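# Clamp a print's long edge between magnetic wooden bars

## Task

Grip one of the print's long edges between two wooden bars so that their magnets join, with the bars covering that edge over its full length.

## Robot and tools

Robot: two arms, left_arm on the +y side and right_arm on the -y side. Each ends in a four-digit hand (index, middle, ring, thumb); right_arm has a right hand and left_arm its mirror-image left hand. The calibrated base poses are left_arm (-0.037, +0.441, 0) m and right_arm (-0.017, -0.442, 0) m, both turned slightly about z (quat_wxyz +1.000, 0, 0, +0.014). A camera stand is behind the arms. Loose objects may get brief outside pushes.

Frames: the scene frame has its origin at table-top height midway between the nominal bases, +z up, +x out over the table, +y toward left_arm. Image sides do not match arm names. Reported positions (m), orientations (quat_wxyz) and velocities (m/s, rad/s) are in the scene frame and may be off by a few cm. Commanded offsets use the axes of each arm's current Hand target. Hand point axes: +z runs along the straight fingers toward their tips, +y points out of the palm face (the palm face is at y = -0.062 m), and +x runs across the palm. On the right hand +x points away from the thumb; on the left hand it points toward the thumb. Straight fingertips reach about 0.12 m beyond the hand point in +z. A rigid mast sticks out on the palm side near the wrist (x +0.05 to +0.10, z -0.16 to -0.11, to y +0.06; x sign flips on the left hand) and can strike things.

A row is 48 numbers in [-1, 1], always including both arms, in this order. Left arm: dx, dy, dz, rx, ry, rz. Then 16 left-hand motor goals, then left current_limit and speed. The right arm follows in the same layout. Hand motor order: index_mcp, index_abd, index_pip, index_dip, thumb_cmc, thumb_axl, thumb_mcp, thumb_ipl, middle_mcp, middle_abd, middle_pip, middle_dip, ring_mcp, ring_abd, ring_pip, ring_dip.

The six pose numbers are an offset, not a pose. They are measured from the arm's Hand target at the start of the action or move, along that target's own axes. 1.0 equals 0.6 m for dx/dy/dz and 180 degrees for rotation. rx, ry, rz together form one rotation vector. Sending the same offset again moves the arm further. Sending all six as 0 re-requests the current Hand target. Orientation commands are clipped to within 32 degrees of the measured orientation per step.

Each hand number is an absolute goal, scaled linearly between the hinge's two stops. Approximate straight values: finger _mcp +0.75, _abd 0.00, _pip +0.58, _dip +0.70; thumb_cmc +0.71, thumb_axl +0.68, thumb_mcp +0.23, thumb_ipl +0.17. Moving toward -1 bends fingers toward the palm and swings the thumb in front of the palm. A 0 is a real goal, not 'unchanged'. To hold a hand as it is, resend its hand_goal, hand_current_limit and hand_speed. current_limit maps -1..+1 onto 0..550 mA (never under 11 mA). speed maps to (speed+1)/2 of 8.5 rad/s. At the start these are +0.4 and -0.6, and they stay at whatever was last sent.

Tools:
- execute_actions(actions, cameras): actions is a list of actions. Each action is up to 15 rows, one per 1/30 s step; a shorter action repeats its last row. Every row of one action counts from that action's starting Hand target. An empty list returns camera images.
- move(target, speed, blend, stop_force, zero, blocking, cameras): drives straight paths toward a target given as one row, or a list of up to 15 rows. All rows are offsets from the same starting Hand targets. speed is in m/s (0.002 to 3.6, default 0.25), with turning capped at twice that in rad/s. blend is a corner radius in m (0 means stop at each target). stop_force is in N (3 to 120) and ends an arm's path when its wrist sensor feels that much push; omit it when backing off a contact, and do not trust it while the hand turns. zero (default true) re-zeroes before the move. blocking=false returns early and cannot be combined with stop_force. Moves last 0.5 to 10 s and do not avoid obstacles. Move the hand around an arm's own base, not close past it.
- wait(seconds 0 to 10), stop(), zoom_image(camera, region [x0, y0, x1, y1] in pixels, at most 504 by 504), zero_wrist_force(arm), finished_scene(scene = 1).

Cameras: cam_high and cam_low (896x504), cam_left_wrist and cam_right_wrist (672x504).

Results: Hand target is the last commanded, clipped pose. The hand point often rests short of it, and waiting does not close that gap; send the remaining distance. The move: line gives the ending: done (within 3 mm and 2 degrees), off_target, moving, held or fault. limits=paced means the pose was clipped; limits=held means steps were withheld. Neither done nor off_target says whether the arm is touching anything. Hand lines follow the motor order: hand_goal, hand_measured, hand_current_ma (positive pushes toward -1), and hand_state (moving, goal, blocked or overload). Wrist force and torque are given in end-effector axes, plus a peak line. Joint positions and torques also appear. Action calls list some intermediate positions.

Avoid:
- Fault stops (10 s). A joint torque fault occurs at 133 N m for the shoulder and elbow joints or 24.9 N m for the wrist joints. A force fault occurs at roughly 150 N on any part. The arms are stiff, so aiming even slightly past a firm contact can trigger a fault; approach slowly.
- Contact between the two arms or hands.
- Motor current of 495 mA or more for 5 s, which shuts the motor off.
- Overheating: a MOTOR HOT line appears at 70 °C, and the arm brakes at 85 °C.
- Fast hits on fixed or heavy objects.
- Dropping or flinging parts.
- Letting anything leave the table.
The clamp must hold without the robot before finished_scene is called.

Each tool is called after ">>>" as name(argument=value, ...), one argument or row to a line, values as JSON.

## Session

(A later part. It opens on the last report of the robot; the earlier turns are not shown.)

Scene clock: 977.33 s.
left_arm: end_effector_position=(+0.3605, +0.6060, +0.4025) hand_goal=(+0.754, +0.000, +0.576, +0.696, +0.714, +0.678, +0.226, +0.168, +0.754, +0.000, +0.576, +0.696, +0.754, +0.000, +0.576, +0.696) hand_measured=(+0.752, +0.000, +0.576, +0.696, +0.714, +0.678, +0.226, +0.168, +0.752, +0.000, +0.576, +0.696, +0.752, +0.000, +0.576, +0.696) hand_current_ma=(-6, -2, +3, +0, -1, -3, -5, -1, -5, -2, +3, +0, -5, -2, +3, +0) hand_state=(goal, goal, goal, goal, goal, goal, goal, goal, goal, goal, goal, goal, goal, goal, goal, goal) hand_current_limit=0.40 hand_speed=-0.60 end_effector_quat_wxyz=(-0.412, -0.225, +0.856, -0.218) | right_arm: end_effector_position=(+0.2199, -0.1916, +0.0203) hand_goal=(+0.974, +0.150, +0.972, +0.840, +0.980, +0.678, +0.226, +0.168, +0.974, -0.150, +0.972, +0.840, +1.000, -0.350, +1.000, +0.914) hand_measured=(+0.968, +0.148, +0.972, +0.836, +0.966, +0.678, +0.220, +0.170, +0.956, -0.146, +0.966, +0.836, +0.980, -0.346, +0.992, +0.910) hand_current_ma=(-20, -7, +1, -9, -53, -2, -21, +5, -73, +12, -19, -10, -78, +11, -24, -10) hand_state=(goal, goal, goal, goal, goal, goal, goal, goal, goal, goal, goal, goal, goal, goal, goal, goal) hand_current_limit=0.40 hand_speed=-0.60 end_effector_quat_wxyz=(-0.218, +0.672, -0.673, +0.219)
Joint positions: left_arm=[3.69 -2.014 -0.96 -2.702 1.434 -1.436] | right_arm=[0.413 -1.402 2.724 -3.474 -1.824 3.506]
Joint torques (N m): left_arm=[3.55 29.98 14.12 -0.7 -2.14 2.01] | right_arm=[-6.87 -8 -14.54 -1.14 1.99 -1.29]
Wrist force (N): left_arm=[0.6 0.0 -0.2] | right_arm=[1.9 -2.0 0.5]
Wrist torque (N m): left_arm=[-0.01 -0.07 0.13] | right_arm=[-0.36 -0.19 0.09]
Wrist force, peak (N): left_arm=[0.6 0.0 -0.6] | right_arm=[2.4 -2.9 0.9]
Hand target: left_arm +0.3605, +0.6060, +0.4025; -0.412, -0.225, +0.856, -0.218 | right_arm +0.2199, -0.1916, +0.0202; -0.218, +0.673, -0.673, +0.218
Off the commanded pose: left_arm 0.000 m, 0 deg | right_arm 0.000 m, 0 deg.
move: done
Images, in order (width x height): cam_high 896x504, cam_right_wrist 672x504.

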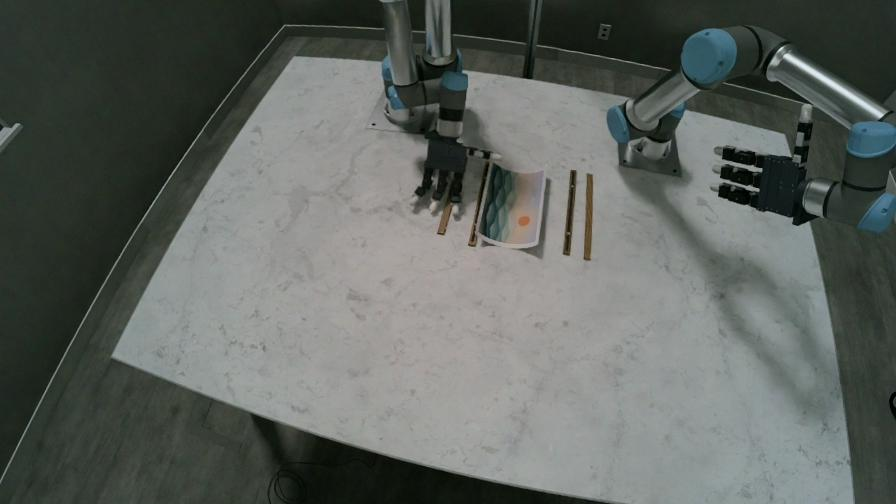

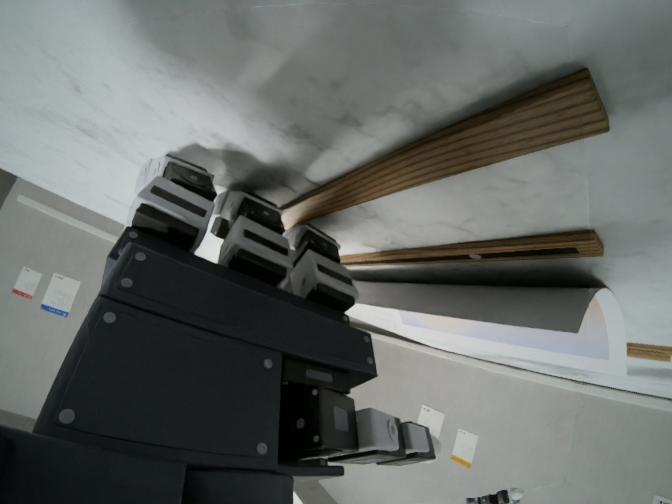

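>>> move(
  target=[0,0,0,0,0,0,0.754,0,0.576,0.696,0.714,0.678,0.226,0.168,0.754,0,0.576,0.696,0.754,0,0.576,0.696,0.4,-0.6,0,0.0333,0.0458,0,0,0,0.973,0.15,0.971,0.84,0.98,0.678,0.226,0.168,0.973,-0.15,0.971,0.84,1.0,-0.35,1.0,0.913,0.4,-0.6],
  speed=0.008,
  stop_force=3,
  cameras=["cam_high","cam_right_wrist"],
)

>>> zoom_image(
  camera="cam_high",
  region=[410, 150, 490, 240],
)

>>> zoom_image(
  camera="cam_right_wrist",
  region=[180, 100, 480, 320],
)

Scene clock: 988.77 s.
left_arm: end_effector_position=(+0.3605, +0.6060, +0.4025) hand_goal=(+0.754, +0.000, +0.576, +0.696, +0.714, +0.678, +0.226, +0.168, +0.754, +0.000, +0.576, +0.696, +0.754, +0.000, +0.576, +0.696) hand_measured=(+0.752, +0.000, +0.576, +0.696, +0.714, +0.678, +0.226, +0.168, +0.752, +0.000, +0.576, +0.696, +0.752, +0.000, +0.576, +0.696) hand_current_ma=(-6, -2, +3, +0, -1, -3, -5, -1, -5, -2, +3, +0, -5, -2, +3, +0) hand_state=(goal, goal, goal, goal, goal, goal, goal, goal, goal, goal, goal, goal, goal, goal, goal, goal) hand_current_limit=0.40 hand_speed=-0.60 end_effector_quat_wxyz=(-0.412, -0.225, +0.856, -0.218) | right_arm: end_effector_position=(+0.2199, -0.1916, +0.0171) hand_goal=(+0.974, +0.150, +0.972, +0.840, +0.980, +0.678, +0.226, +0.168, +0.974, -0.150, +0.972, +0.840, +1.000, -0.350, +1.000, +0.914) hand_measured=(+0.992, +0.148, +0.984, +0.836, +0.966, +0.678, +0.220, +0.170, +0.956, -0.146, +0.968, +0.838, +0.980, -0.346, +0.992, +0.910) hand_current_ma=(+67, -7, +38, -9, -53, -2, -21, +5, -66, +11, -15, -8, -78, +11, -24, -10) hand_state=(goal, goal, goal, goal, goal, goal, goal, goal, goal, goal, goal, goal, goal, goal, goal, goal) hand_current_limit=0.40 hand_speed=-0.60 end_effector_quat_wxyz=(-0.218, +0.673, -0.673, +0.218)
Joint positions: left_arm=[3.69 -2.014 -0.96 -2.702 1.434 -1.436] | right_arm=[0.413 -1.384 2.726 -3.494 -1.824 3.506]
Joint torques (N m): left_arm=[3.38 30.43 14.24 -0.76 -1.83 2.11] | right_arm=[-4 -16.83 -14.71 -4.01 1.64 0.58]
Wrist force (N): left_arm=[0.2 0.1 -0.1] | right_arm=[2.1 -3.1 -0.3]
Wrist torque (N m): left_arm=[0.01 -0.02 0.08] | right_arm=[-0.24 -0.24 0.11]
Wrist force, peak (N): left_arm=[0.8 0.0 -0.2] | right_arm=[1.8 -3.7 -2.0]
Hand target: left_arm +0.3605, +0.6060, +0.4025; -0.412, -0.225, +0.856, -0.218 | right_arm +0.2199, -0.1916, +0.0171; -0.218, +0.673, -0.673, +0.218 (not the last commanded pose)
Off the commanded pose: left_arm 0.000 m, 0 deg | right_arm 0.031 m, 0 deg.
move: contact (right_arm)
Images, in order (width x height): cam_high 896x504, cam_right_wrist 672x504.

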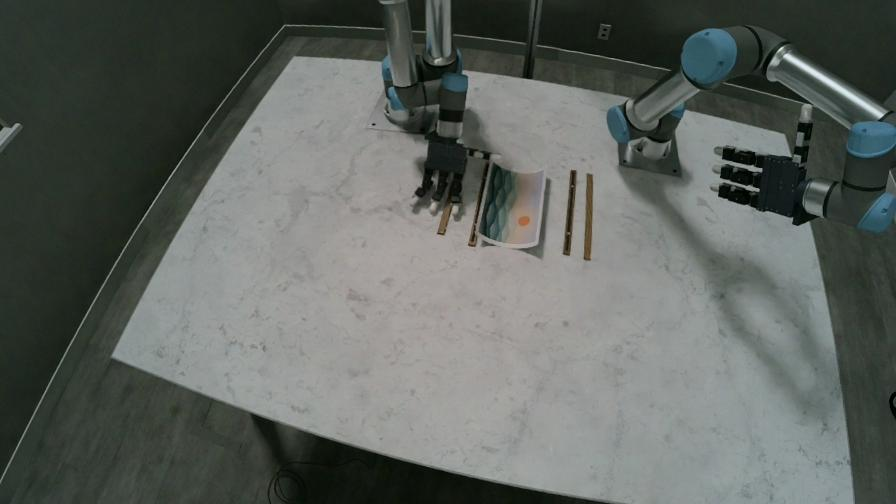

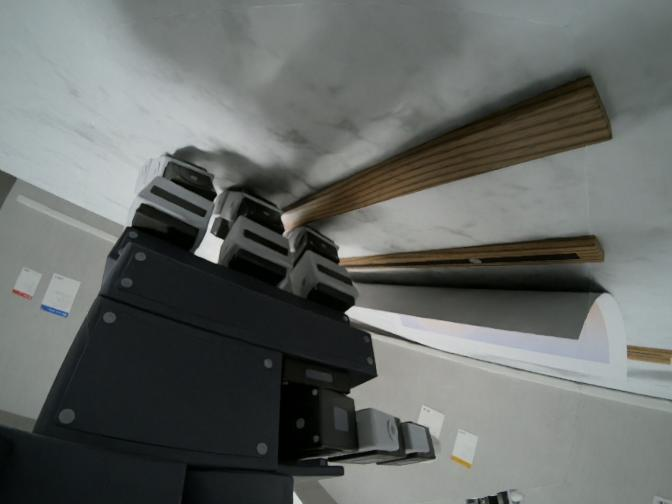

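Scaled by 5.600 from the camera's 896x504 image, which has a finer 1280x720 frame.

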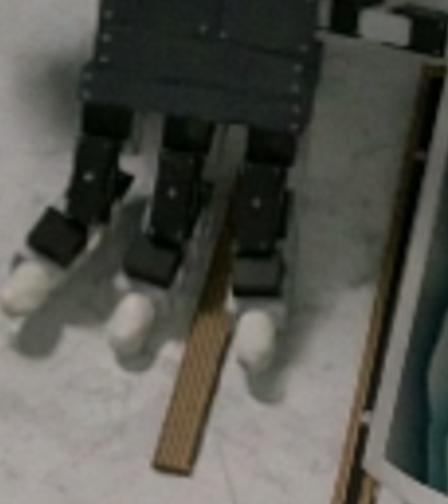

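Scaled by 1.680 from the camera's 672x504 image, which has a finer 960x720 frame.

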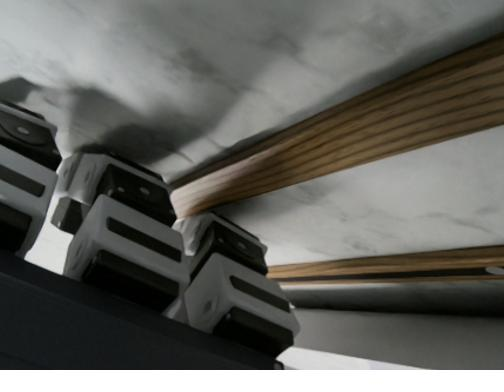

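>>> wait(
  seconds=0.1,
  cameras=["cam_low"],
)

>>> zoom_image(
  camera="cam_low",
  region=[380, 205, 440, 270],
)

Scene clock: 1001.43 s.
left_arm: end_effector_position=(+0.3605, +0.6060, +0.4025) hand_goal=(+0.754, +0.000, +0.576, +0.696, +0.714, +0.678, +0.226, +0.168, +0.754, +0.000, +0.576, +0.696, +0.754, +0.000, +0.576, +0.696) hand_measured=(+0.752, +0.000, +0.576, +0.696, +0.714, +0.678, +0.226, +0.168, +0.752, +0.000, +0.576, +0.696, +0.752, +0.000, +0.576, +0.696) hand_current_ma=(-6, -2, +3, +0, -1, -3, -5, -1, -5, -2, +3, +0, -5, -2, +3, +0) hand_state=(goal, goal, goal, goal, goal, goal, goal, goal, goal, goal, goal, goal, goal, goal, goal, goal) hand_current_limit=0.40 hand_speed=-0.60 end_effector_quat_wxyz=(-0.412, -0.225, +0.856, -0.218) | right_arm: end_effector_position=(+0.2199, -0.1916, +0.0171) hand_goal=(+0.974, +0.150, +0.972, +0.840, +0.980, +0.678, +0.226, +0.168, +0.974, -0.150, +0.972, +0.840, +1.000, -0.350, +1.000, +0.914) hand_measured=(+0.992, +0.148, +0.984, +0.836, +0.966, +0.678, +0.220, +0.170, +0.956, -0.146, +0.968, +0.838, +0.980, -0.346, +0.992, +0.910) hand_current_ma=(+67, -7, +38, -9, -53, -2, -21, +5, -66, +11, -15, -8, -78, +11, -24, -10) hand_state=(goal, goal, goal, goal, goal, goal, goal, goal, goal, goal, goal, goal, goal, goal, goal, goal) hand_current_limit=0.40 hand_speed=-0.60 end_effector_quat_wxyz=(-0.218, +0.673, -0.673, +0.218)
Joint positions: left_arm=[3.69 -2.014 -0.96 -2.702 1.434 -1.436] | right_arm=[0.413 -1.384 2.726 -3.494 -1.824 3.506]
Joint torques (N m): left_arm=[3.32 29.89 14.55 -0.56 -1.86 2.14] | right_arm=[4.74 -15.05 -14.78 -4.16 1.95 -0.27]
Wrist force (N): left_arm=[0.2 0.2 -0.1] | right_arm=[1.8 -3.2 -0.8]
Wrist torque (N m): left_arm=[0.01 -0.02 0.09] | right_arm=[-0.22 -0.17 0.08]
Wrist force, peak (N): left_arm=[0.2 -0.2 -0.9] | right_arm=[2.2 -3.4 -0.5]
Hand target: left_arm +0.3605, +0.6060, +0.4025; -0.412, -0.225, +0.856, -0.218 | right_arm +0.2199, -0.1916, +0.0171; -0.218, +0.673, -0.673, +0.218 (not the last commanded pose)
Off the commanded pose: left_arm 0.000 m, 0 deg | right_arm 0.031 m, 0 deg.
wait: 0.10 s; at rest from the start
Images, in order (width x height): cam_low 896x504.

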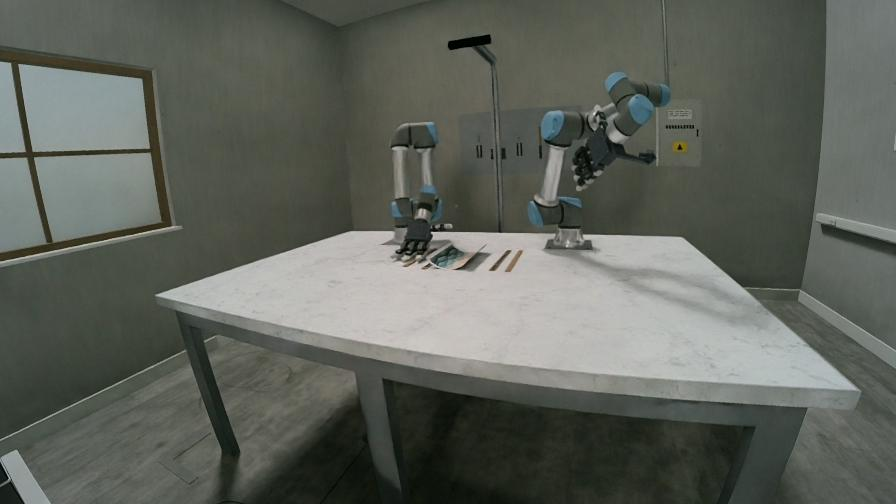

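Scaled by 7.754 from the camera's 896x504 image, which has a finer 1280x720 frame.

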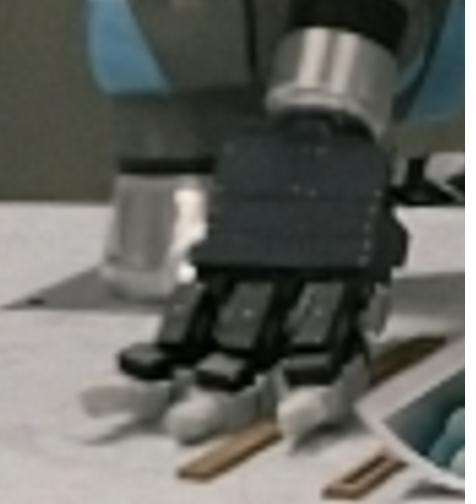

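>>> move(
  target=[
    [0,0,0,0,0,0,0.754,0,0.576,0.696,0.714,0.678,0.226,0.168,0.754,0,0.576,0.696,0.754,0,0.576,0.696,0.4,-0.6,0,-0.0078,-0.0108,0,0,0,0.973,0.15,0.971,0.84,0.98,0.678,0.226,0.168,0.973,-0.15,0.971,0.84,1.0,-0.35,1.0,0.913,0.4,-0.6],
    [0,0,0,0,0,0,0.754,0,0.576,0.696,0.714,0.678,0.226,0.168,0.754,0,0.576,0.696,0.754,0,0.576,0.696,0.4,-0.6,-0.0115,-0.0078,-0.0108,0,0,0,0.973,0.2,0.971,0.84,0.98,0.678,0.226,0.168,0.973,-0.2,0.971,0.84,1.0,-0.35,1.0,0.913,0.4,-0.6],
  ],
  speed=0.03,
)

>>> move(
  target=[0,0,0,0,0,0,0.754,0,0.576,0.696,0.714,0.678,0.226,0.168,0.754,0,0.576,0.696,0.754,0,0.576,0.696,0.4,-0.6,0,0.0392,0.0539,0,0,0,0.973,0.2,0.971,0.84,0.98,0.678,0.226,0.168,0.973,-0.2,0.971,0.84,1.0,-0.35,1.0,0.913,0.4,-0.6],
  speed=0.008,
  stop_force=3,
  cameras=["cam_high","cam_low","cam_right_wrist"],
)

>>> zoom_image(
  camera="cam_high",
  region=[410, 150, 490, 240],
)

>>> zoom_image(
  camera="cam_low",
  region=[380, 205, 440, 270],
)

Scene clock: 1017.40 s.
left_arm: end_effector_position=(+0.3605, +0.6060, +0.4025) hand_goal=(+0.754, +0.000, +0.576, +0.696, +0.714, +0.678, +0.226, +0.168, +0.754, +0.000, +0.576, +0.696, +0.754, +0.000, +0.576, +0.696) hand_measured=(+0.752, +0.000, +0.576, +0.696, +0.714, +0.678, +0.226, +0.168, +0.752, +0.000, +0.576, +0.696, +0.752, +0.000, +0.576, +0.696) hand_current_ma=(-6, -2, +3, +0, -1, -3, -5, -1, -5, -2, +3, +0, -5, -2, +3, +0) hand_state=(goal, goal, goal, goal, goal, goal, goal, goal, goal, goal, goal, goal, goal, goal, goal, goal) hand_current_limit=0.40 hand_speed=-0.60 end_effector_quat_wxyz=(-0.412, -0.225, +0.856, -0.218) | right_arm: end_effector_position=(+0.2199, -0.1847, +0.0251) hand_goal=(+0.974, +0.200, +0.972, +0.840, +0.980, +0.678, +0.226, +0.168, +0.974, -0.200, +0.972, +0.840, +1.000, -0.350, +1.000, +0.914) hand_measured=(+0.968, +0.196, +0.972, +0.836, +0.966, +0.678, +0.220, +0.170, +0.956, -0.194, +0.968, +0.838, +0.980, -0.346, +0.992, +0.910) hand_current_ma=(-21, -10, +0, -9, -53, -2, -21, +5, -66, +14, -15, -8, -78, +11, -24, -10) hand_state=(goal, goal, goal, goal, goal, goal, goal, goal, goal, goal, goal, goal, goal, goal, goal, goal) hand_current_limit=0.40 hand_speed=-0.60 end_effector_quat_wxyz=(-0.218, +0.673, -0.673, +0.218)
Joint positions: left_arm=[3.69 -2.014 -0.96 -2.702 1.434 -1.436] | right_arm=[0.437 -1.422 2.706 -3.431 -1.837 3.527]
Joint torques (N m): left_arm=[3.38 29.84 13.96 -0.66 -1.98 1.98] | right_arm=[-6.2 -23.26 -0.27 -5.78 2.06 -1.33]
Wrist force (N): left_arm=[0.1 0.2 -0.2] | right_arm=[1.6 -2.0 1.0]
Wrist torque (N m): left_arm=[0.03 -0.01 0.09] | right_arm=[-0.39 -0.16 0.06]
Wrist force, peak (N): left_arm=[0.5 -0.2 -0.8] | right_arm=[2.2 -3.5 -0.3]
Hand target: left_arm +0.3605, +0.6060, +0.4025; -0.412, -0.225, +0.856, -0.218 | right_arm +0.2199, -0.1847, +0.0251; -0.218, +0.673, -0.673, +0.218
Off the commanded pose: left_arm 0.000 m, 0 deg | right_arm 0.000 m, 0 deg.
move: done

Scene clock: 1019.93 s.
left_arm: end_effector_position=(+0.3605, +0.6060, +0.4025) hand_goal=(+0.754, +0.000, +0.576, +0.696, +0.714, +0.678, +0.226, +0.168, +0.754, +0.000, +0.576, +0.696, +0.754, +0.000, +0.576, +0.696) hand_measured=(+0.752, +0.000, +0.576, +0.696, +0.714, +0.678, +0.226, +0.168, +0.752, +0.000, +0.576, +0.696, +0.752, +0.000, +0.576, +0.696) hand_current_ma=(-6, -2, +3, +0, -1, -3, -5, -1, -5, -2, +3, +0, -5, -2, +3, +0) hand_state=(goal, goal, goal, goal, goal, goal, goal, goal, goal, goal, goal, goal, goal, goal, goal, goal) hand_current_limit=0.40 hand_speed=-0.60 end_effector_quat_wxyz=(-0.412, -0.225, +0.856, -0.218) | right_arm: end_effector_position=(+0.2199, -0.1847, +0.0132) hand_goal=(+0.974, +0.200, +0.972, +0.840, +0.980, +0.678, +0.226, +0.168, +0.974, -0.200, +0.972, +0.840, +1.000, -0.350, +1.000, +0.914) hand_measured=(+0.978, +0.196, +0.978, +0.836, +0.966, +0.678, +0.220, +0.170, +0.980, -0.196, +0.976, +0.838, +0.980, -0.346, +0.992, +0.910) hand_current_ma=(+16, -9, +18, -9, -52, -2, -21, +4, +18, +13, +14, -7, -77, +11, -24, -10) hand_state=(goal, goal, goal, goal, goal, goal, goal, goal, goal, goal, goal, goal, goal, goal, goal, goal) hand_current_limit=0.40 hand_speed=-0.60 end_effector_quat_wxyz=(-0.218, +0.673, -0.673, +0.218)
Joint positions: left_arm=[3.69 -2.014 -0.96 -2.702 1.434 -1.436] | right_arm=[0.437 -1.357 2.712 -3.502 -1.837 3.527]
Joint torques (N m): left_arm=[3.39 30.05 14.44 -0.74 -1.86 2.02] | right_arm=[-2.37 -18.4 -14.07 -3.93 0.78 0.08]
Wrist force (N): left_arm=[0.4 0.0 -0.2] | right_arm=[2.2 -3.0 -0.3]
Wrist torque (N m): left_arm=[-0.02 -0.05 0.11] | right_arm=[-0.21 -0.22 0.10]
Wrist force, peak (N): left_arm=[0.5 0.1 -0.5] | right_arm=[2.1 -3.6 -1.5]
Hand target: left_arm +0.3605, +0.6060, +0.4025; -0.412, -0.225, +0.856, -0.218 | right_arm +0.2199, -0.1847, +0.0132; -0.218, +0.673, -0.673, +0.218 (not the last commanded pose)
Off the commanded pose: left_arm 0.000 m, 0 deg | right_arm 0.028 m, 0 deg.
move: contact (right_arm)
Images, in order (width x height): cam_high 896x504, cam_low 896x504, cam_right_wrist 672x504.

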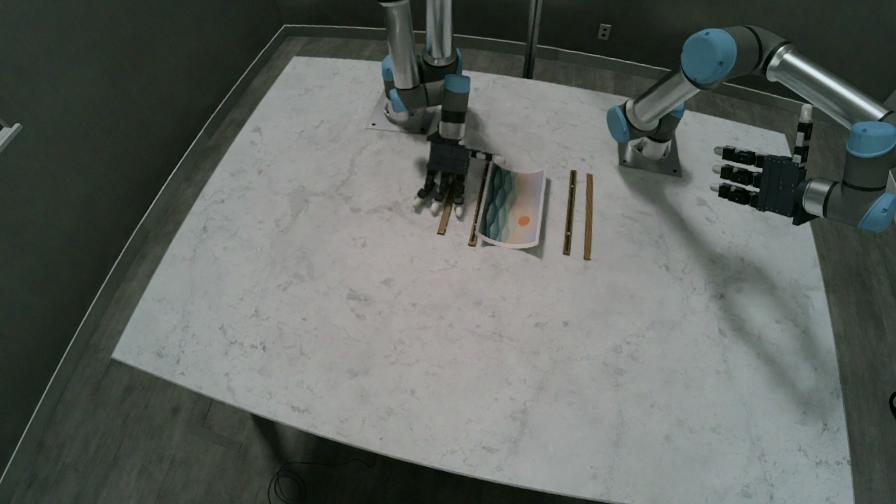

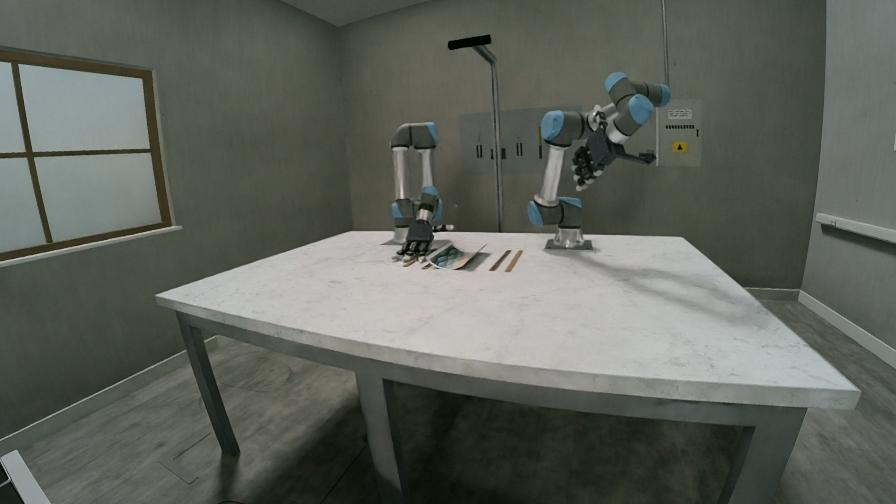

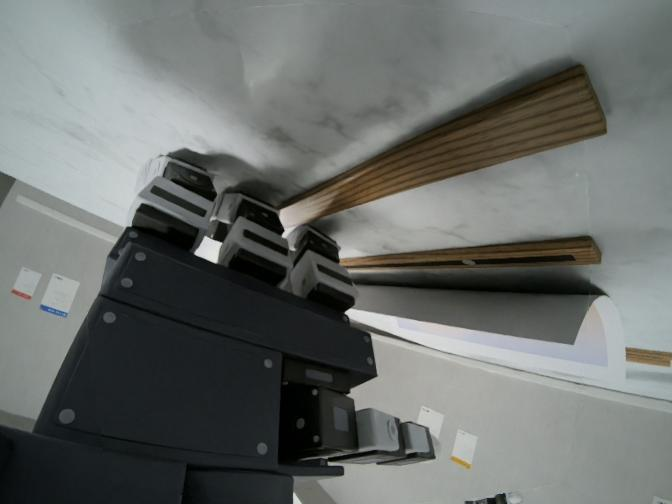

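Scaled by 5.600 from the camera's 896x504 image, which has a finer 1280x720 frame.

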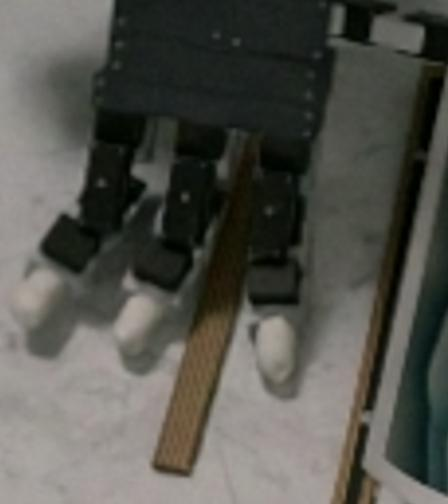

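Scaled by 7.754 from the camera's 896x504 image, which has a finer 1280x720 frame.

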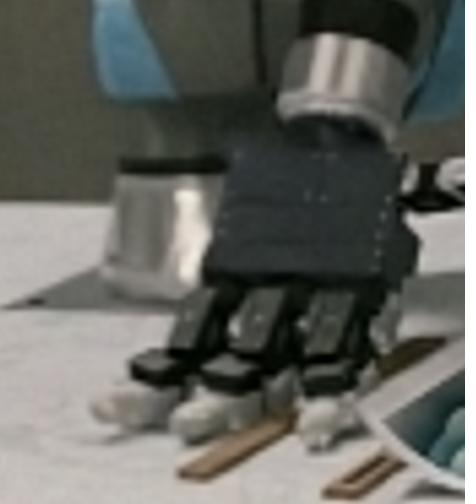

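>>> move(
  target=[0,0,0,0,0,0,0.754,0,0.576,0.696,0.714,0.678,0.226,0.168,0.754,0,0.576,0.696,0.754,0,0.576,0.696,0.4,-0.6,0,0,0,0,0,0,0.973,-0.1,0.971,0.84,0.98,0.678,0.226,0.168,0.973,0.1,0.971,0.84,1.0,-0.35,1.0,0.913,0.4,-0.94],
  speed=0.03,
  cameras=["cam_high","cam_right_wrist"],
)

>>> zoom_image(
  camera="cam_high",
  region=[410, 150, 490, 240],
)

>>> zoom_image(
  camera="cam_right_wrist",
  region=[180, 100, 480, 320],
)

Scene clock: 1035.70 s.
left_arm: end_effector_position=(+0.3605, +0.6060, +0.4025) hand_goal=(+0.754, +0.000, +0.576, +0.696, +0.714, +0.678, +0.226, +0.168, +0.754, +0.000, +0.576, +0.696, +0.754, +0.000, +0.576, +0.696) hand_measured=(+0.752, +0.000, +0.576, +0.696, +0.714, +0.678, +0.226, +0.168, +0.752, +0.000, +0.576, +0.696, +0.752, +0.000, +0.576, +0.696) hand_current_ma=(-6, -2, +3, +0, -1, -3, -5, -1, -5, -2, +3, +0, -5, -2, +3, +0) hand_state=(goal, goal, goal, goal, goal, goal, goal, goal, goal, goal, goal, goal, goal, goal, goal, goal) hand_current_limit=0.40 hand_speed=-0.60 end_effector_quat_wxyz=(-0.412, -0.225, +0.856, -0.218) | right_arm: end_effector_position=(+0.2199, -0.1847, +0.0132) hand_goal=(+0.974, -0.100, +0.972, +0.840, +0.980, +0.678, +0.226, +0.168, +0.974, +0.100, +0.972, +0.840, +1.000, -0.350, +1.000, +0.914) hand_measured=(+0.978, +0.076, +0.978, +0.836, +0.966, +0.678, +0.220, +0.170, +0.978, -0.084, +0.976, +0.838, +0.980, -0.346, +0.992, +0.910) hand_current_ma=(+13, +385, +17, -9, -52, -2, -21, +4, +16, -385, +14, -7, -77, +11, -24, -10) hand_state=(goal, blocked, goal, goal, goal, goal, goal, goal, goal, blocked, goal, goal, goal, goal, goal, goal) hand_current_limit=0.40 hand_speed=-0.94 end_effector_quat_wxyz=(-0.218, +0.673, -0.673, +0.218)
Joint positions: left_arm=[3.69 -2.014 -0.96 -2.702 1.434 -1.436] | right_arm=[0.437 -1.357 2.712 -3.502 -1.837 3.527]
Joint torques (N m): left_arm=[3.17 29.9 14.01 -0.72 -1.83 1.93] | right_arm=[-1.04 -16.07 -12.6 -4.18 0.15 -1.29]
Wrist force (N): left_arm=[0.3 0.3 0.0] | right_arm=[0.6 -4.5 -1.7]
Wrist torque (N m): left_arm=[0.02 -0.03 0.10] | right_arm=[-0.10 -0.29 -0.06]
Wrist force, peak (N): left_arm=[0.7 0.3 -0.3] | right_arm=[0.9 -5.1 -1.4]
Hand target: left_arm +0.3605, +0.6060, +0.4025; -0.412, -0.225, +0.856, -0.218 | right_arm +0.2199, -0.1847, +0.0132; -0.218, +0.673, -0.673, +0.218
Off the commanded pose: left_arm 0.000 m, 0 deg | right_arm 0.000 m, 0 deg.
move: done
Images, in order (width x height): cam_high 896x504, cam_right_wrist 672x504.

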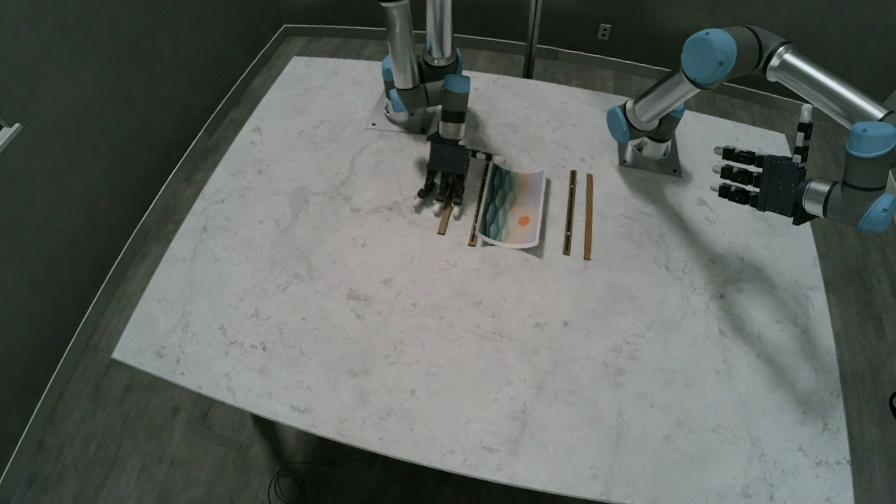

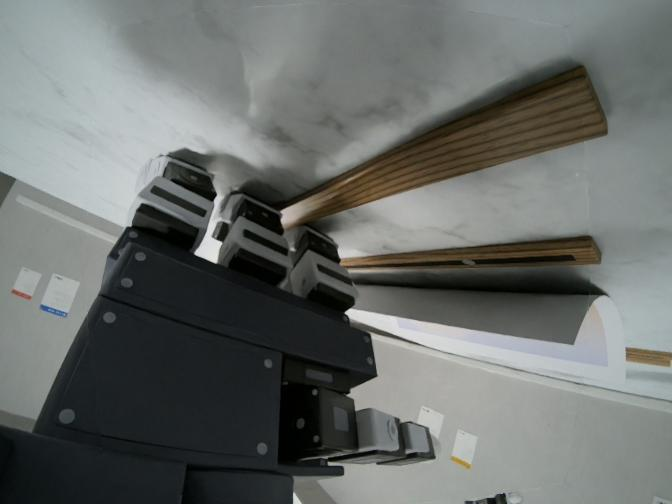

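Scaled by 5.600 from the camera's 896x504 image, which has a finer 1280x720 frame.

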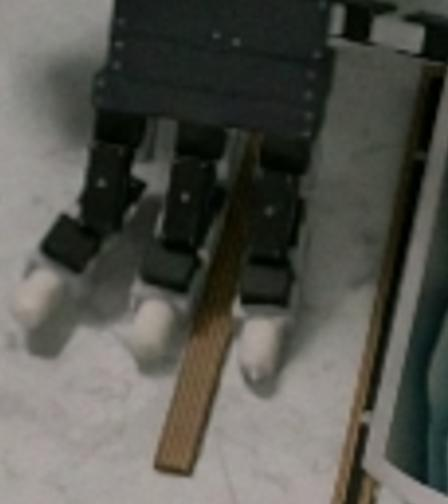

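Scaled by 1.680 from the camera's 672x504 image, which has a finer 960x720 frame.

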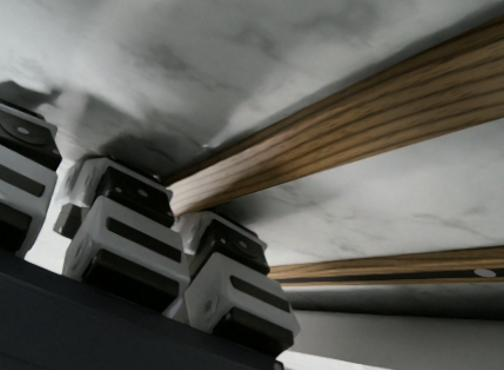

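>>> move(
  target=[0,0,0,0,0,0,0.754,0,0.576,0.696,0.714,0.678,0.226,0.168,0.754,0,0.576,0.696,0.754,0,0.576,0.696,0.4,-0.6,0,-0.0294,-0.0405,0,0,0,0.973,-0.1,0.971,0.84,0.98,0.678,0.226,0.168,0.973,0.1,0.971,0.84,1.0,-0.35,1.0,0.913,0.4,-0.94],
  speed=0.02,
  cameras=["cam_high","cam_low","cam_right_wrist"],
)

>>> zoom_image(
  camera="cam_high",
  region=[410, 150, 490, 240],
)

>>> zoom_image(
  camera="cam_low",
  region=[380, 205, 440, 270],
)

Scene clock: 1043.23 s.
left_arm: end_effector_position=(+0.3605, +0.6060, +0.4025) hand_goal=(+0.754, +0.000, +0.576, +0.696, +0.714, +0.678, +0.226, +0.168, +0.754, +0.000, +0.576, +0.696, +0.754, +0.000, +0.576, +0.696) hand_measured=(+0.752, +0.000, +0.576, +0.696, +0.714, +0.678, +0.226, +0.168, +0.752, +0.000, +0.576, +0.696, +0.752, +0.000, +0.576, +0.696) hand_current_ma=(-6, -2, +3, +0, -1, -3, -5, -1, -5, -2, +3, +0, -5, -2, +3, +0) hand_state=(goal, goal, goal, goal, goal, goal, goal, goal, goal, goal, goal, goal, goal, goal, goal, goal) hand_current_limit=0.40 hand_speed=-0.60 end_effector_quat_wxyz=(-0.412, -0.225, +0.856, -0.218) | right_arm: end_effector_position=(+0.2199, -0.1846, +0.0433) hand_goal=(+0.974, -0.100, +0.972, +0.840, +0.980, +0.678, +0.226, +0.168, +0.974, +0.100, +0.972, +0.840, +1.000, -0.350, +1.000, +0.914) hand_measured=(+0.964, +0.040, +0.970, +0.838, +0.966, +0.678, +0.220, +0.170, +0.966, -0.070, +0.972, +0.838, +0.980, -0.346, +0.992, +0.910) hand_current_ma=(-38, +385, -6, -7, -52, -2, -21, +4, -25, -385, -1, -3, -77, +11, -24, -10) hand_state=(goal, blocked, goal, goal, goal, goal, goal, goal, goal, blocked, goal, goal, goal, goal, goal, goal) hand_current_limit=0.40 hand_speed=-0.94 end_effector_quat_wxyz=(-0.218, +0.673, -0.673, +0.218) end_effector_velocity=(+0.000, +0.000, +0.000) end_effector_angular_velocity=(+0.000, -0.002, -0.001)
Joint positions: left_arm=[3.69 -2.014 -0.96 -2.702 1.434 -1.436] | right_arm=[0.437 -1.516 2.692 -3.323 -1.837 3.527]
Joint velocities: left_arm=[within noise] | right_arm=[0 0.003 0.001 -0.006 -0.001 0]
Joint torques (N m): left_arm=[3.32 29.82 13.49 -0.8 -1.86 2.02] | right_arm=[-0.24 -6.85 -8.33 -5.98 1.62 0.9]
Wrist force (N): left_arm=[0.6 0.0 -0.2] | right_arm=[2.3 -1.7 1.4]
Wrist torque (N m): left_arm=[-0.01 -0.08 0.12] | right_arm=[-0.42 -0.27 0.12]
Wrist force, peak (N): left_arm=[0.8 0.2 -0.2] | right_arm=[0.3 -5.1 -1.9]
Hand target: left_arm +0.3605, +0.6060, +0.4025; -0.412, -0.225, +0.856, -0.218 | right_arm +0.2199, -0.1847, +0.0433; -0.218, +0.673, -0.673, +0.218
Off the commanded pose: left_arm 0.000 m, 0 deg | right_arm 0.000 m, 0 deg.
move: done
Images, in order (width x height): cam_high 896x504, cam_low 896x504, cam_right_wrist 672x504.

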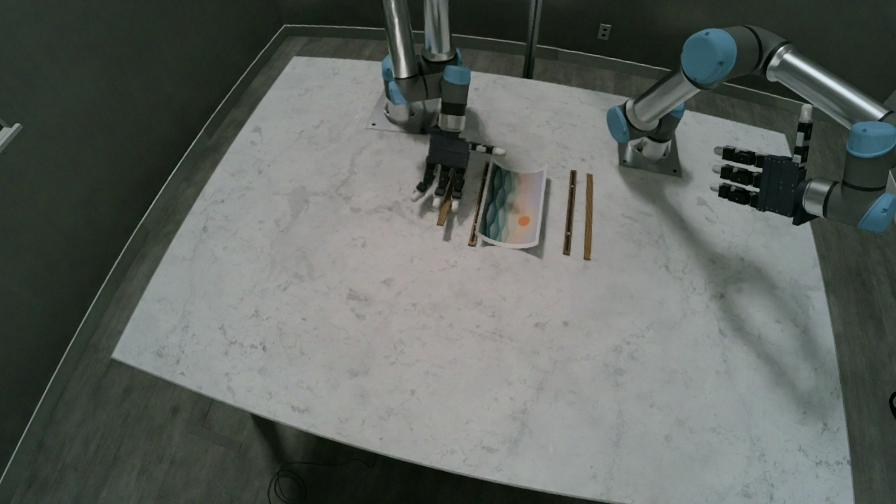

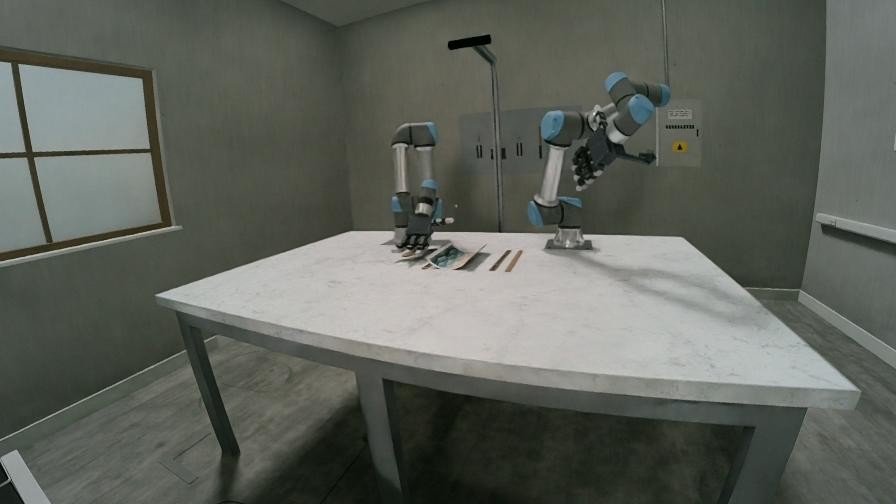

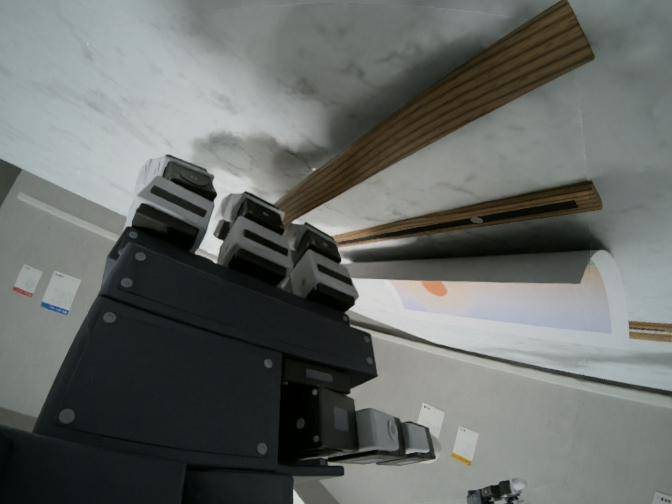

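Scaled by 5.600 from the camera's 896x504 image, which has a finer 1280x720 frame.

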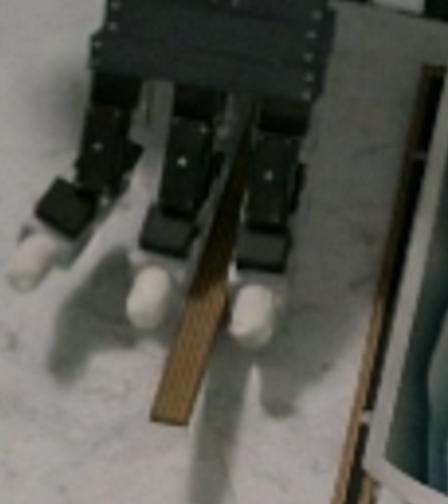

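Scaled by 7.754 from the camera's 896x504 image, which has a finer 1280x720 frame.

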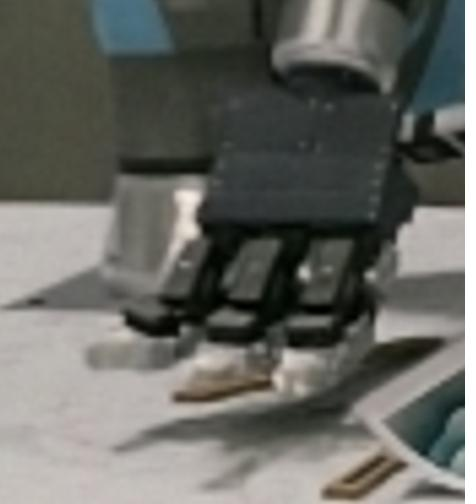

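>>> move(
  target=[0,0,0,0,0,0,0.754,0,0.576,0.696,0.714,0.678,0.226,0.168,0.754,0,0.576,0.696,0.754,0,0.576,0.696,0.4,-0.6,0,0.0309,0.0425,0,0,0,0.973,-0.1,0.971,0.84,0.98,0.678,0.226,0.168,0.973,0.1,0.971,0.84,1.0,-0.35,1.0,0.913,0.4,-0.94],
  speed=0.02,
  stop_force=5,
)

>>> move(
  target=[0,0,0,0,0,0,0.754,0,0.576,0.696,0.714,0.678,0.226,0.168,0.754,0,0.576,0.696,0.754,0,0.576,0.696,0.4,-0.6,0,-0.0634,0.0461,0,0,0,0.973,-0.1,0.971,0.84,0.98,0.678,0.226,0.168,0.973,0.1,0.971,0.84,1.0,-0.35,1.0,0.913,0.4,-0.94],
  speed=0.03,
  stop_force=15,
  cameras=["cam_high","cam_right_wrist"],
)

>>> zoom_image(
  camera="cam_high",
  region=[410, 150, 490, 240],
)

Scene clock: 1092.87 s.
left_arm: end_effector_position=(+0.3605, +0.6060, +0.4025) hand_goal=(+0.754, +0.000, +0.576, +0.696, +0.714, +0.678, +0.226, +0.168, +0.754, +0.000, +0.576, +0.696, +0.754, +0.000, +0.576, +0.696) hand_measured=(+0.752, +0.000, +0.576, +0.696, +0.714, +0.678, +0.226, +0.168, +0.752, +0.000, +0.576, +0.696, +0.752, +0.000, +0.576, +0.696) hand_current_ma=(-6, -2, +3, +0, -1, -3, -5, -1, -5, -2, +3, +0, -5, -2, +3, +0) hand_state=(goal, goal, goal, goal, goal, goal, goal, goal, goal, goal, goal, goal, goal, goal, goal, goal) hand_current_limit=0.40 hand_speed=-0.60 end_effector_quat_wxyz=(-0.412, -0.225, +0.856, -0.218) | right_arm: end_effector_position=(+0.2199, -0.1847, +0.0157) hand_goal=(+0.974, -0.100, +0.972, +0.840, +0.980, +0.678, +0.226, +0.168, +0.974, +0.100, +0.972, +0.840, +1.000, -0.350, +1.000, +0.914) hand_measured=(+0.970, +0.040, +0.972, +0.838, +0.966, +0.678, +0.220, +0.170, +0.976, -0.070, +0.974, +0.838, +0.980, -0.346, +0.992, +0.910) hand_current_ma=(-13, +385, +3, -6, -52, -2, -21, +4, +7, -385, +5, -3, -76, +10, -24, -10) hand_state=(goal, blocked, goal, goal, goal, goal, goal, goal, goal, blocked, goal, goal, goal, goal, goal, goal) hand_current_limit=0.40 hand_speed=-0.94 end_effector_quat_wxyz=(-0.218, +0.672, -0.673, +0.218)
Joint positions: left_arm=[3.69 -2.014 -0.96 -2.702 1.434 -1.436] | right_arm=[0.438 -1.371 2.711 -3.487 -1.837 3.527]
Joint torques (N m): left_arm=[3.15 30.2 14.68 -0.67 -1.85 1.96] | right_arm=[4.35 -8.83 -14.39 -5.43 -2.07 1.06]
Wrist force (N): left_arm=[0.1 0.0 -0.4] | right_arm=[2.0 -2.5 -0.4]
Wrist torque (N m): left_arm=[0.00 -0.01 0.09] | right_arm=[-0.25 -0.17 0.10]
Wrist force, peak (N): left_arm=[0.8 0.0 -0.3] | right_arm=[1.9 -3.7 -3.4]
Hand target: left_arm +0.3605, +0.6060, +0.4025; -0.412, -0.225, +0.856, -0.218 | right_arm +0.2199, -0.1847, +0.0157; -0.218, +0.673, -0.673, +0.218 (not the last commanded pose)
Off the commanded pose: left_arm 0.000 m, 0 deg | right_arm 0.004 m, 0 deg.
move: contact (right_arm)

Scene clock: 1095.30 s.
left_arm: end_effector_position=(+0.3605, +0.6060, +0.4025) hand_goal=(+0.754, +0.000, +0.576, +0.696, +0.714, +0.678, +0.226, +0.168, +0.754, +0.000, +0.576, +0.696, +0.754, +0.000, +0.576, +0.696) hand_measured=(+0.752, +0.000, +0.576, +0.696, +0.714, +0.678, +0.226, +0.168, +0.752, +0.000, +0.576, +0.696, +0.752, +0.000, +0.576, +0.696) hand_current_ma=(-6, -2, +3, +0, -1, -3, -5, -1, -5, -2, +3, +0, -5, -2, +3, +0) hand_state=(goal, goal, goal, goal, goal, goal, goal, goal, goal, goal, goal, goal, goal, goal, goal, goal) hand_current_limit=0.40 hand_speed=-0.60 end_effector_quat_wxyz=(-0.412, -0.225, +0.856, -0.218) | right_arm: end_effector_position=(+0.2669, -0.1847, +0.0157) hand_goal=(+0.974, -0.100, +0.972, +0.840, +0.980, +0.678, +0.226, +0.168, +0.974, +0.100, +0.972, +0.840, +1.000, -0.350, +1.000, +0.914) hand_measured=(+0.970, +0.040, +0.972, +0.838, +0.966, +0.678, +0.220, +0.170, +0.976, -0.070, +0.974, +0.840, +0.980, -0.346, +0.992, +0.910) hand_current_ma=(-14, +385, +2, -6, -52, -2, -21, +4, +8, -385, +4, -2, -76, +10, -24, -10) hand_state=(goal, blocked, goal, goal, goal, goal, goal, goal, goal, blocked, goal, goal, goal, goal, goal, goal) hand_current_limit=0.40 hand_speed=-0.94 end_effector_quat_wxyz=(-0.218, +0.673, -0.673, +0.218)
Joint positions: left_arm=[3.69 -2.014 -0.96 -2.702 1.434 -1.436] | right_arm=[0.366 -1.321 2.626 -3.466 -1.798 3.466]
Joint torques (N m): left_arm=[2.64 30.11 14.57 -0.81 -1.93 1.94] | right_arm=[6.79 -26.57 0.83 -4.79 -3.06 1.65]
Wrist force (N): left_arm=[0.1 -0.2 -0.1] | right_arm=[2.4 -3.6 0.1]
Wrist torque (N m): left_arm=[-0.04 -0.02 0.09] | right_arm=[-0.30 -0.30 0.16]
Wrist force, peak (N): left_arm=[0.6 -0.1 -0.5] | right_arm=[2.1 -3.4 -1.9]
Hand target: left_arm +0.3605, +0.6060, +0.4025; -0.412, -0.225, +0.856, -0.218 | right_arm +0.2669, -0.1847, +0.0157; -0.218, +0.673, -0.673, +0.218
Off the commanded pose: left_arm 0.000 m, 0 deg | right_arm 0.000 m, 0 deg.
move: done
Images, in order (width x height): cam_high 896x504, cam_right_wrist 672x504.

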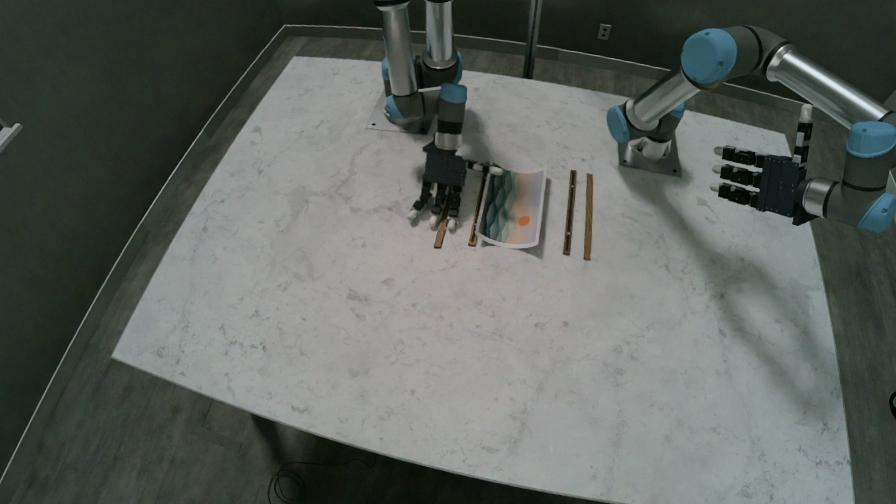

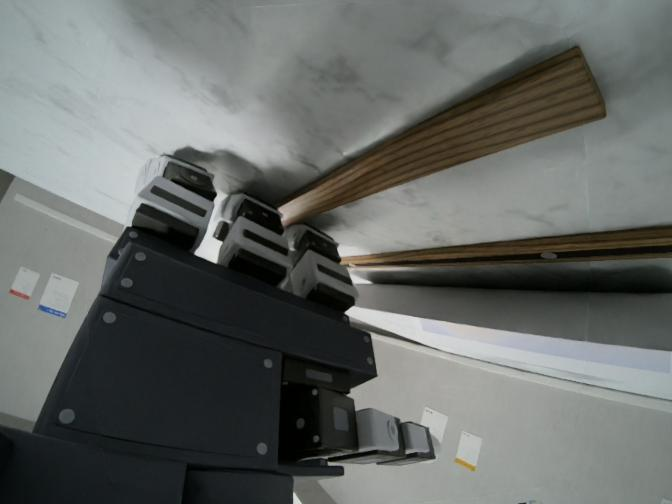

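Scaled by 5.600 from the camera's 896x504 image, which has a finer 1280x720 frame.

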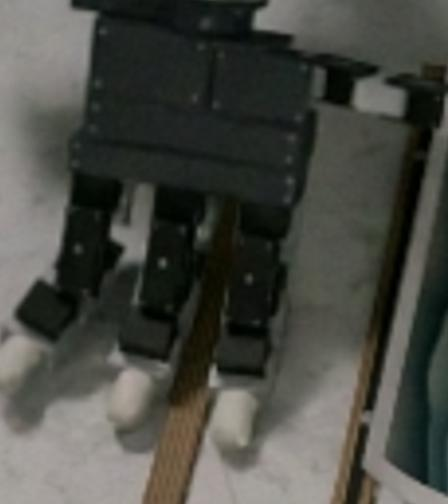

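>>> move(
  target=[
    [0,0,0,0,0,0,0.754,0,0.576,0.696,0.714,0.678,0.226,0.168,0.754,0,0.576,0.696,0.754,0,0.576,0.696,0.4,-0.6,0,0,0,0,0,0,0.973,0.2,0.971,0.84,0.98,0.678,0.226,0.168,0.973,-0.2,0.971,0.84,1.0,-0.35,1.0,0.913,0.4,-0.85],
    [0,0,0,0,0,0,0.754,0,0.576,0.696,0.714,0.678,0.226,0.168,0.754,0,0.576,0.696,0.754,0,0.576,0.696,0.4,-0.6,0,0.0604,-0.0501,0,0,0,0.973,0.2,0.971,0.84,0.98,0.678,0.226,0.168,0.973,-0.2,0.971,0.84,1.0,-0.35,1.0,0.913,0.4,-0.85],
  ],
  speed=0.04,
  cameras=["cam_high"],
)

>>> zoom_image(
  camera="cam_high",
  region=[410, 150, 490, 240],
)

>>> zoom_image(
  camera="cam_high",
  region=[410, 180, 490, 260],
)

Scene clock: 1107.40 s.
left_arm: end_effector_position=(+0.3605, +0.6060, +0.4025) hand_goal=(+0.754, +0.000, +0.576, +0.696, +0.714, +0.678, +0.226, +0.168, +0.754, +0.000, +0.576, +0.696, +0.754, +0.000, +0.576, +0.696) hand_measured=(+0.752, +0.000, +0.576, +0.696, +0.714, +0.678, +0.226, +0.168, +0.752, +0.000, +0.576, +0.696, +0.752, +0.000, +0.576, +0.696) hand_current_ma=(-6, -2, +3, +0, -1, -3, -5, -1, -5, -2, +3, +0, -5, -2, +3, +0) hand_state=(goal, goal, goal, goal, goal, goal, goal, goal, goal, goal, goal, goal, goal, goal, goal, goal) hand_current_limit=0.40 hand_speed=-0.60 end_effector_quat_wxyz=(-0.412, -0.225, +0.856, -0.218) | right_arm: end_effector_position=(+0.2198, -0.1847, +0.0187) hand_goal=(+0.974, +0.200, +0.972, +0.840, +0.980, +0.678, +0.226, +0.168, +0.974, -0.200, +0.972, +0.840, +1.000, -0.350, +1.000, +0.914) hand_measured=(+0.968, +0.196, +0.972, +0.838, +0.966, +0.678, +0.220, +0.170, +0.968, -0.196, +0.972, +0.840, +0.980, -0.346, +0.992, +0.910) hand_current_ma=(-20, -10, +1, -6, -52, -2, -21, +4, -22, +14, +0, -2, -76, +10, -24, -10) hand_state=(goal, goal, goal, goal, goal, goal, goal, goal, goal, goal, goal, goal, goal, goal, goal, goal) hand_current_limit=0.40 hand_speed=-0.85 end_effector_quat_wxyz=(-0.218, +0.672, -0.673, +0.219)
Joint positions: left_arm=[3.69 -2.014 -0.96 -2.702 1.434 -1.436] | right_arm=[0.438 -1.387 2.71 -3.469 -1.838 3.527]
Joint torques (N m): left_arm=[3.57 30.14 14.18 -0.7 -1.87 2.04] | right_arm=[-7.05 -8.79 -15.59 -1.5 0.61 -1.35]
Wrist force (N): left_arm=[0.3 0.0 -0.4] | right_arm=[2.0 -2.0 1.0]
Wrist torque (N m): left_arm=[0.01 -0.04 0.10] | right_arm=[-0.40 -0.21 0.07]
Wrist force, peak (N): left_arm=[0.6 -0.2 -0.6] | right_arm=[2.4 -3.7 -0.1]
Hand target: left_arm +0.3605, +0.6060, +0.4025; -0.412, -0.225, +0.856, -0.218 | right_arm +0.2199, -0.1846, +0.0187; -0.218, +0.673, -0.673, +0.218
Off the commanded pose: left_arm 0.000 m, 0 deg | right_arm 0.000 m, 0 deg.
move: done
Images, in order (width x height): cam_high 896x504.

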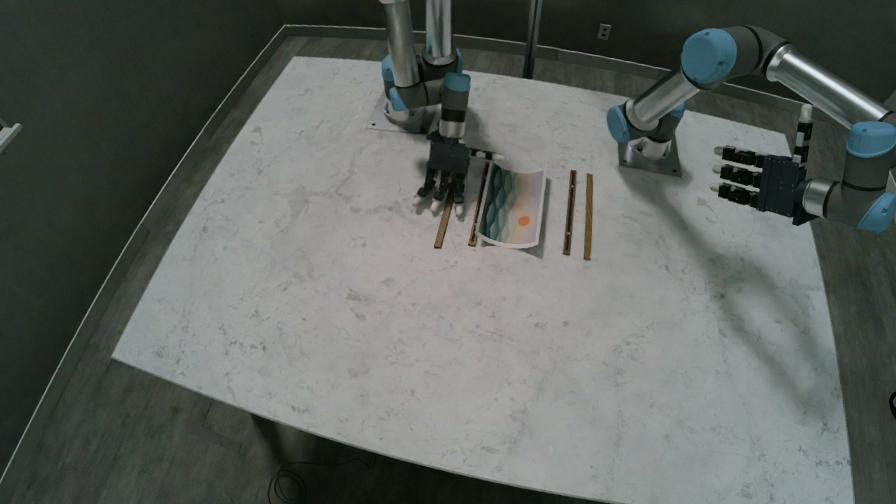

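Scaled by 5.600 from the camera's 896x504 image, which has a finer 1280x720 frame.

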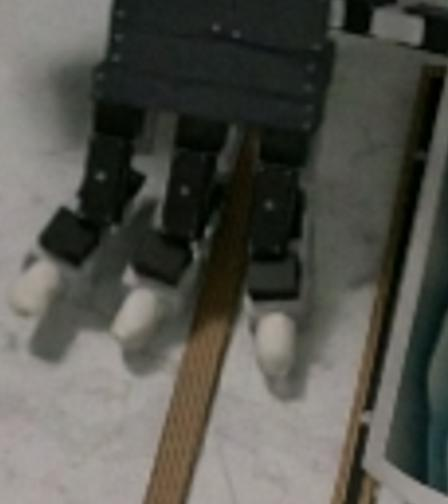

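Scaled by 6.300 from the camera's 896x504 image, which has a finer 1280x720 frame.

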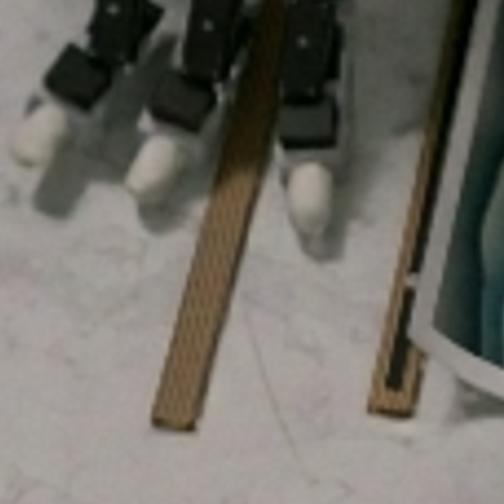

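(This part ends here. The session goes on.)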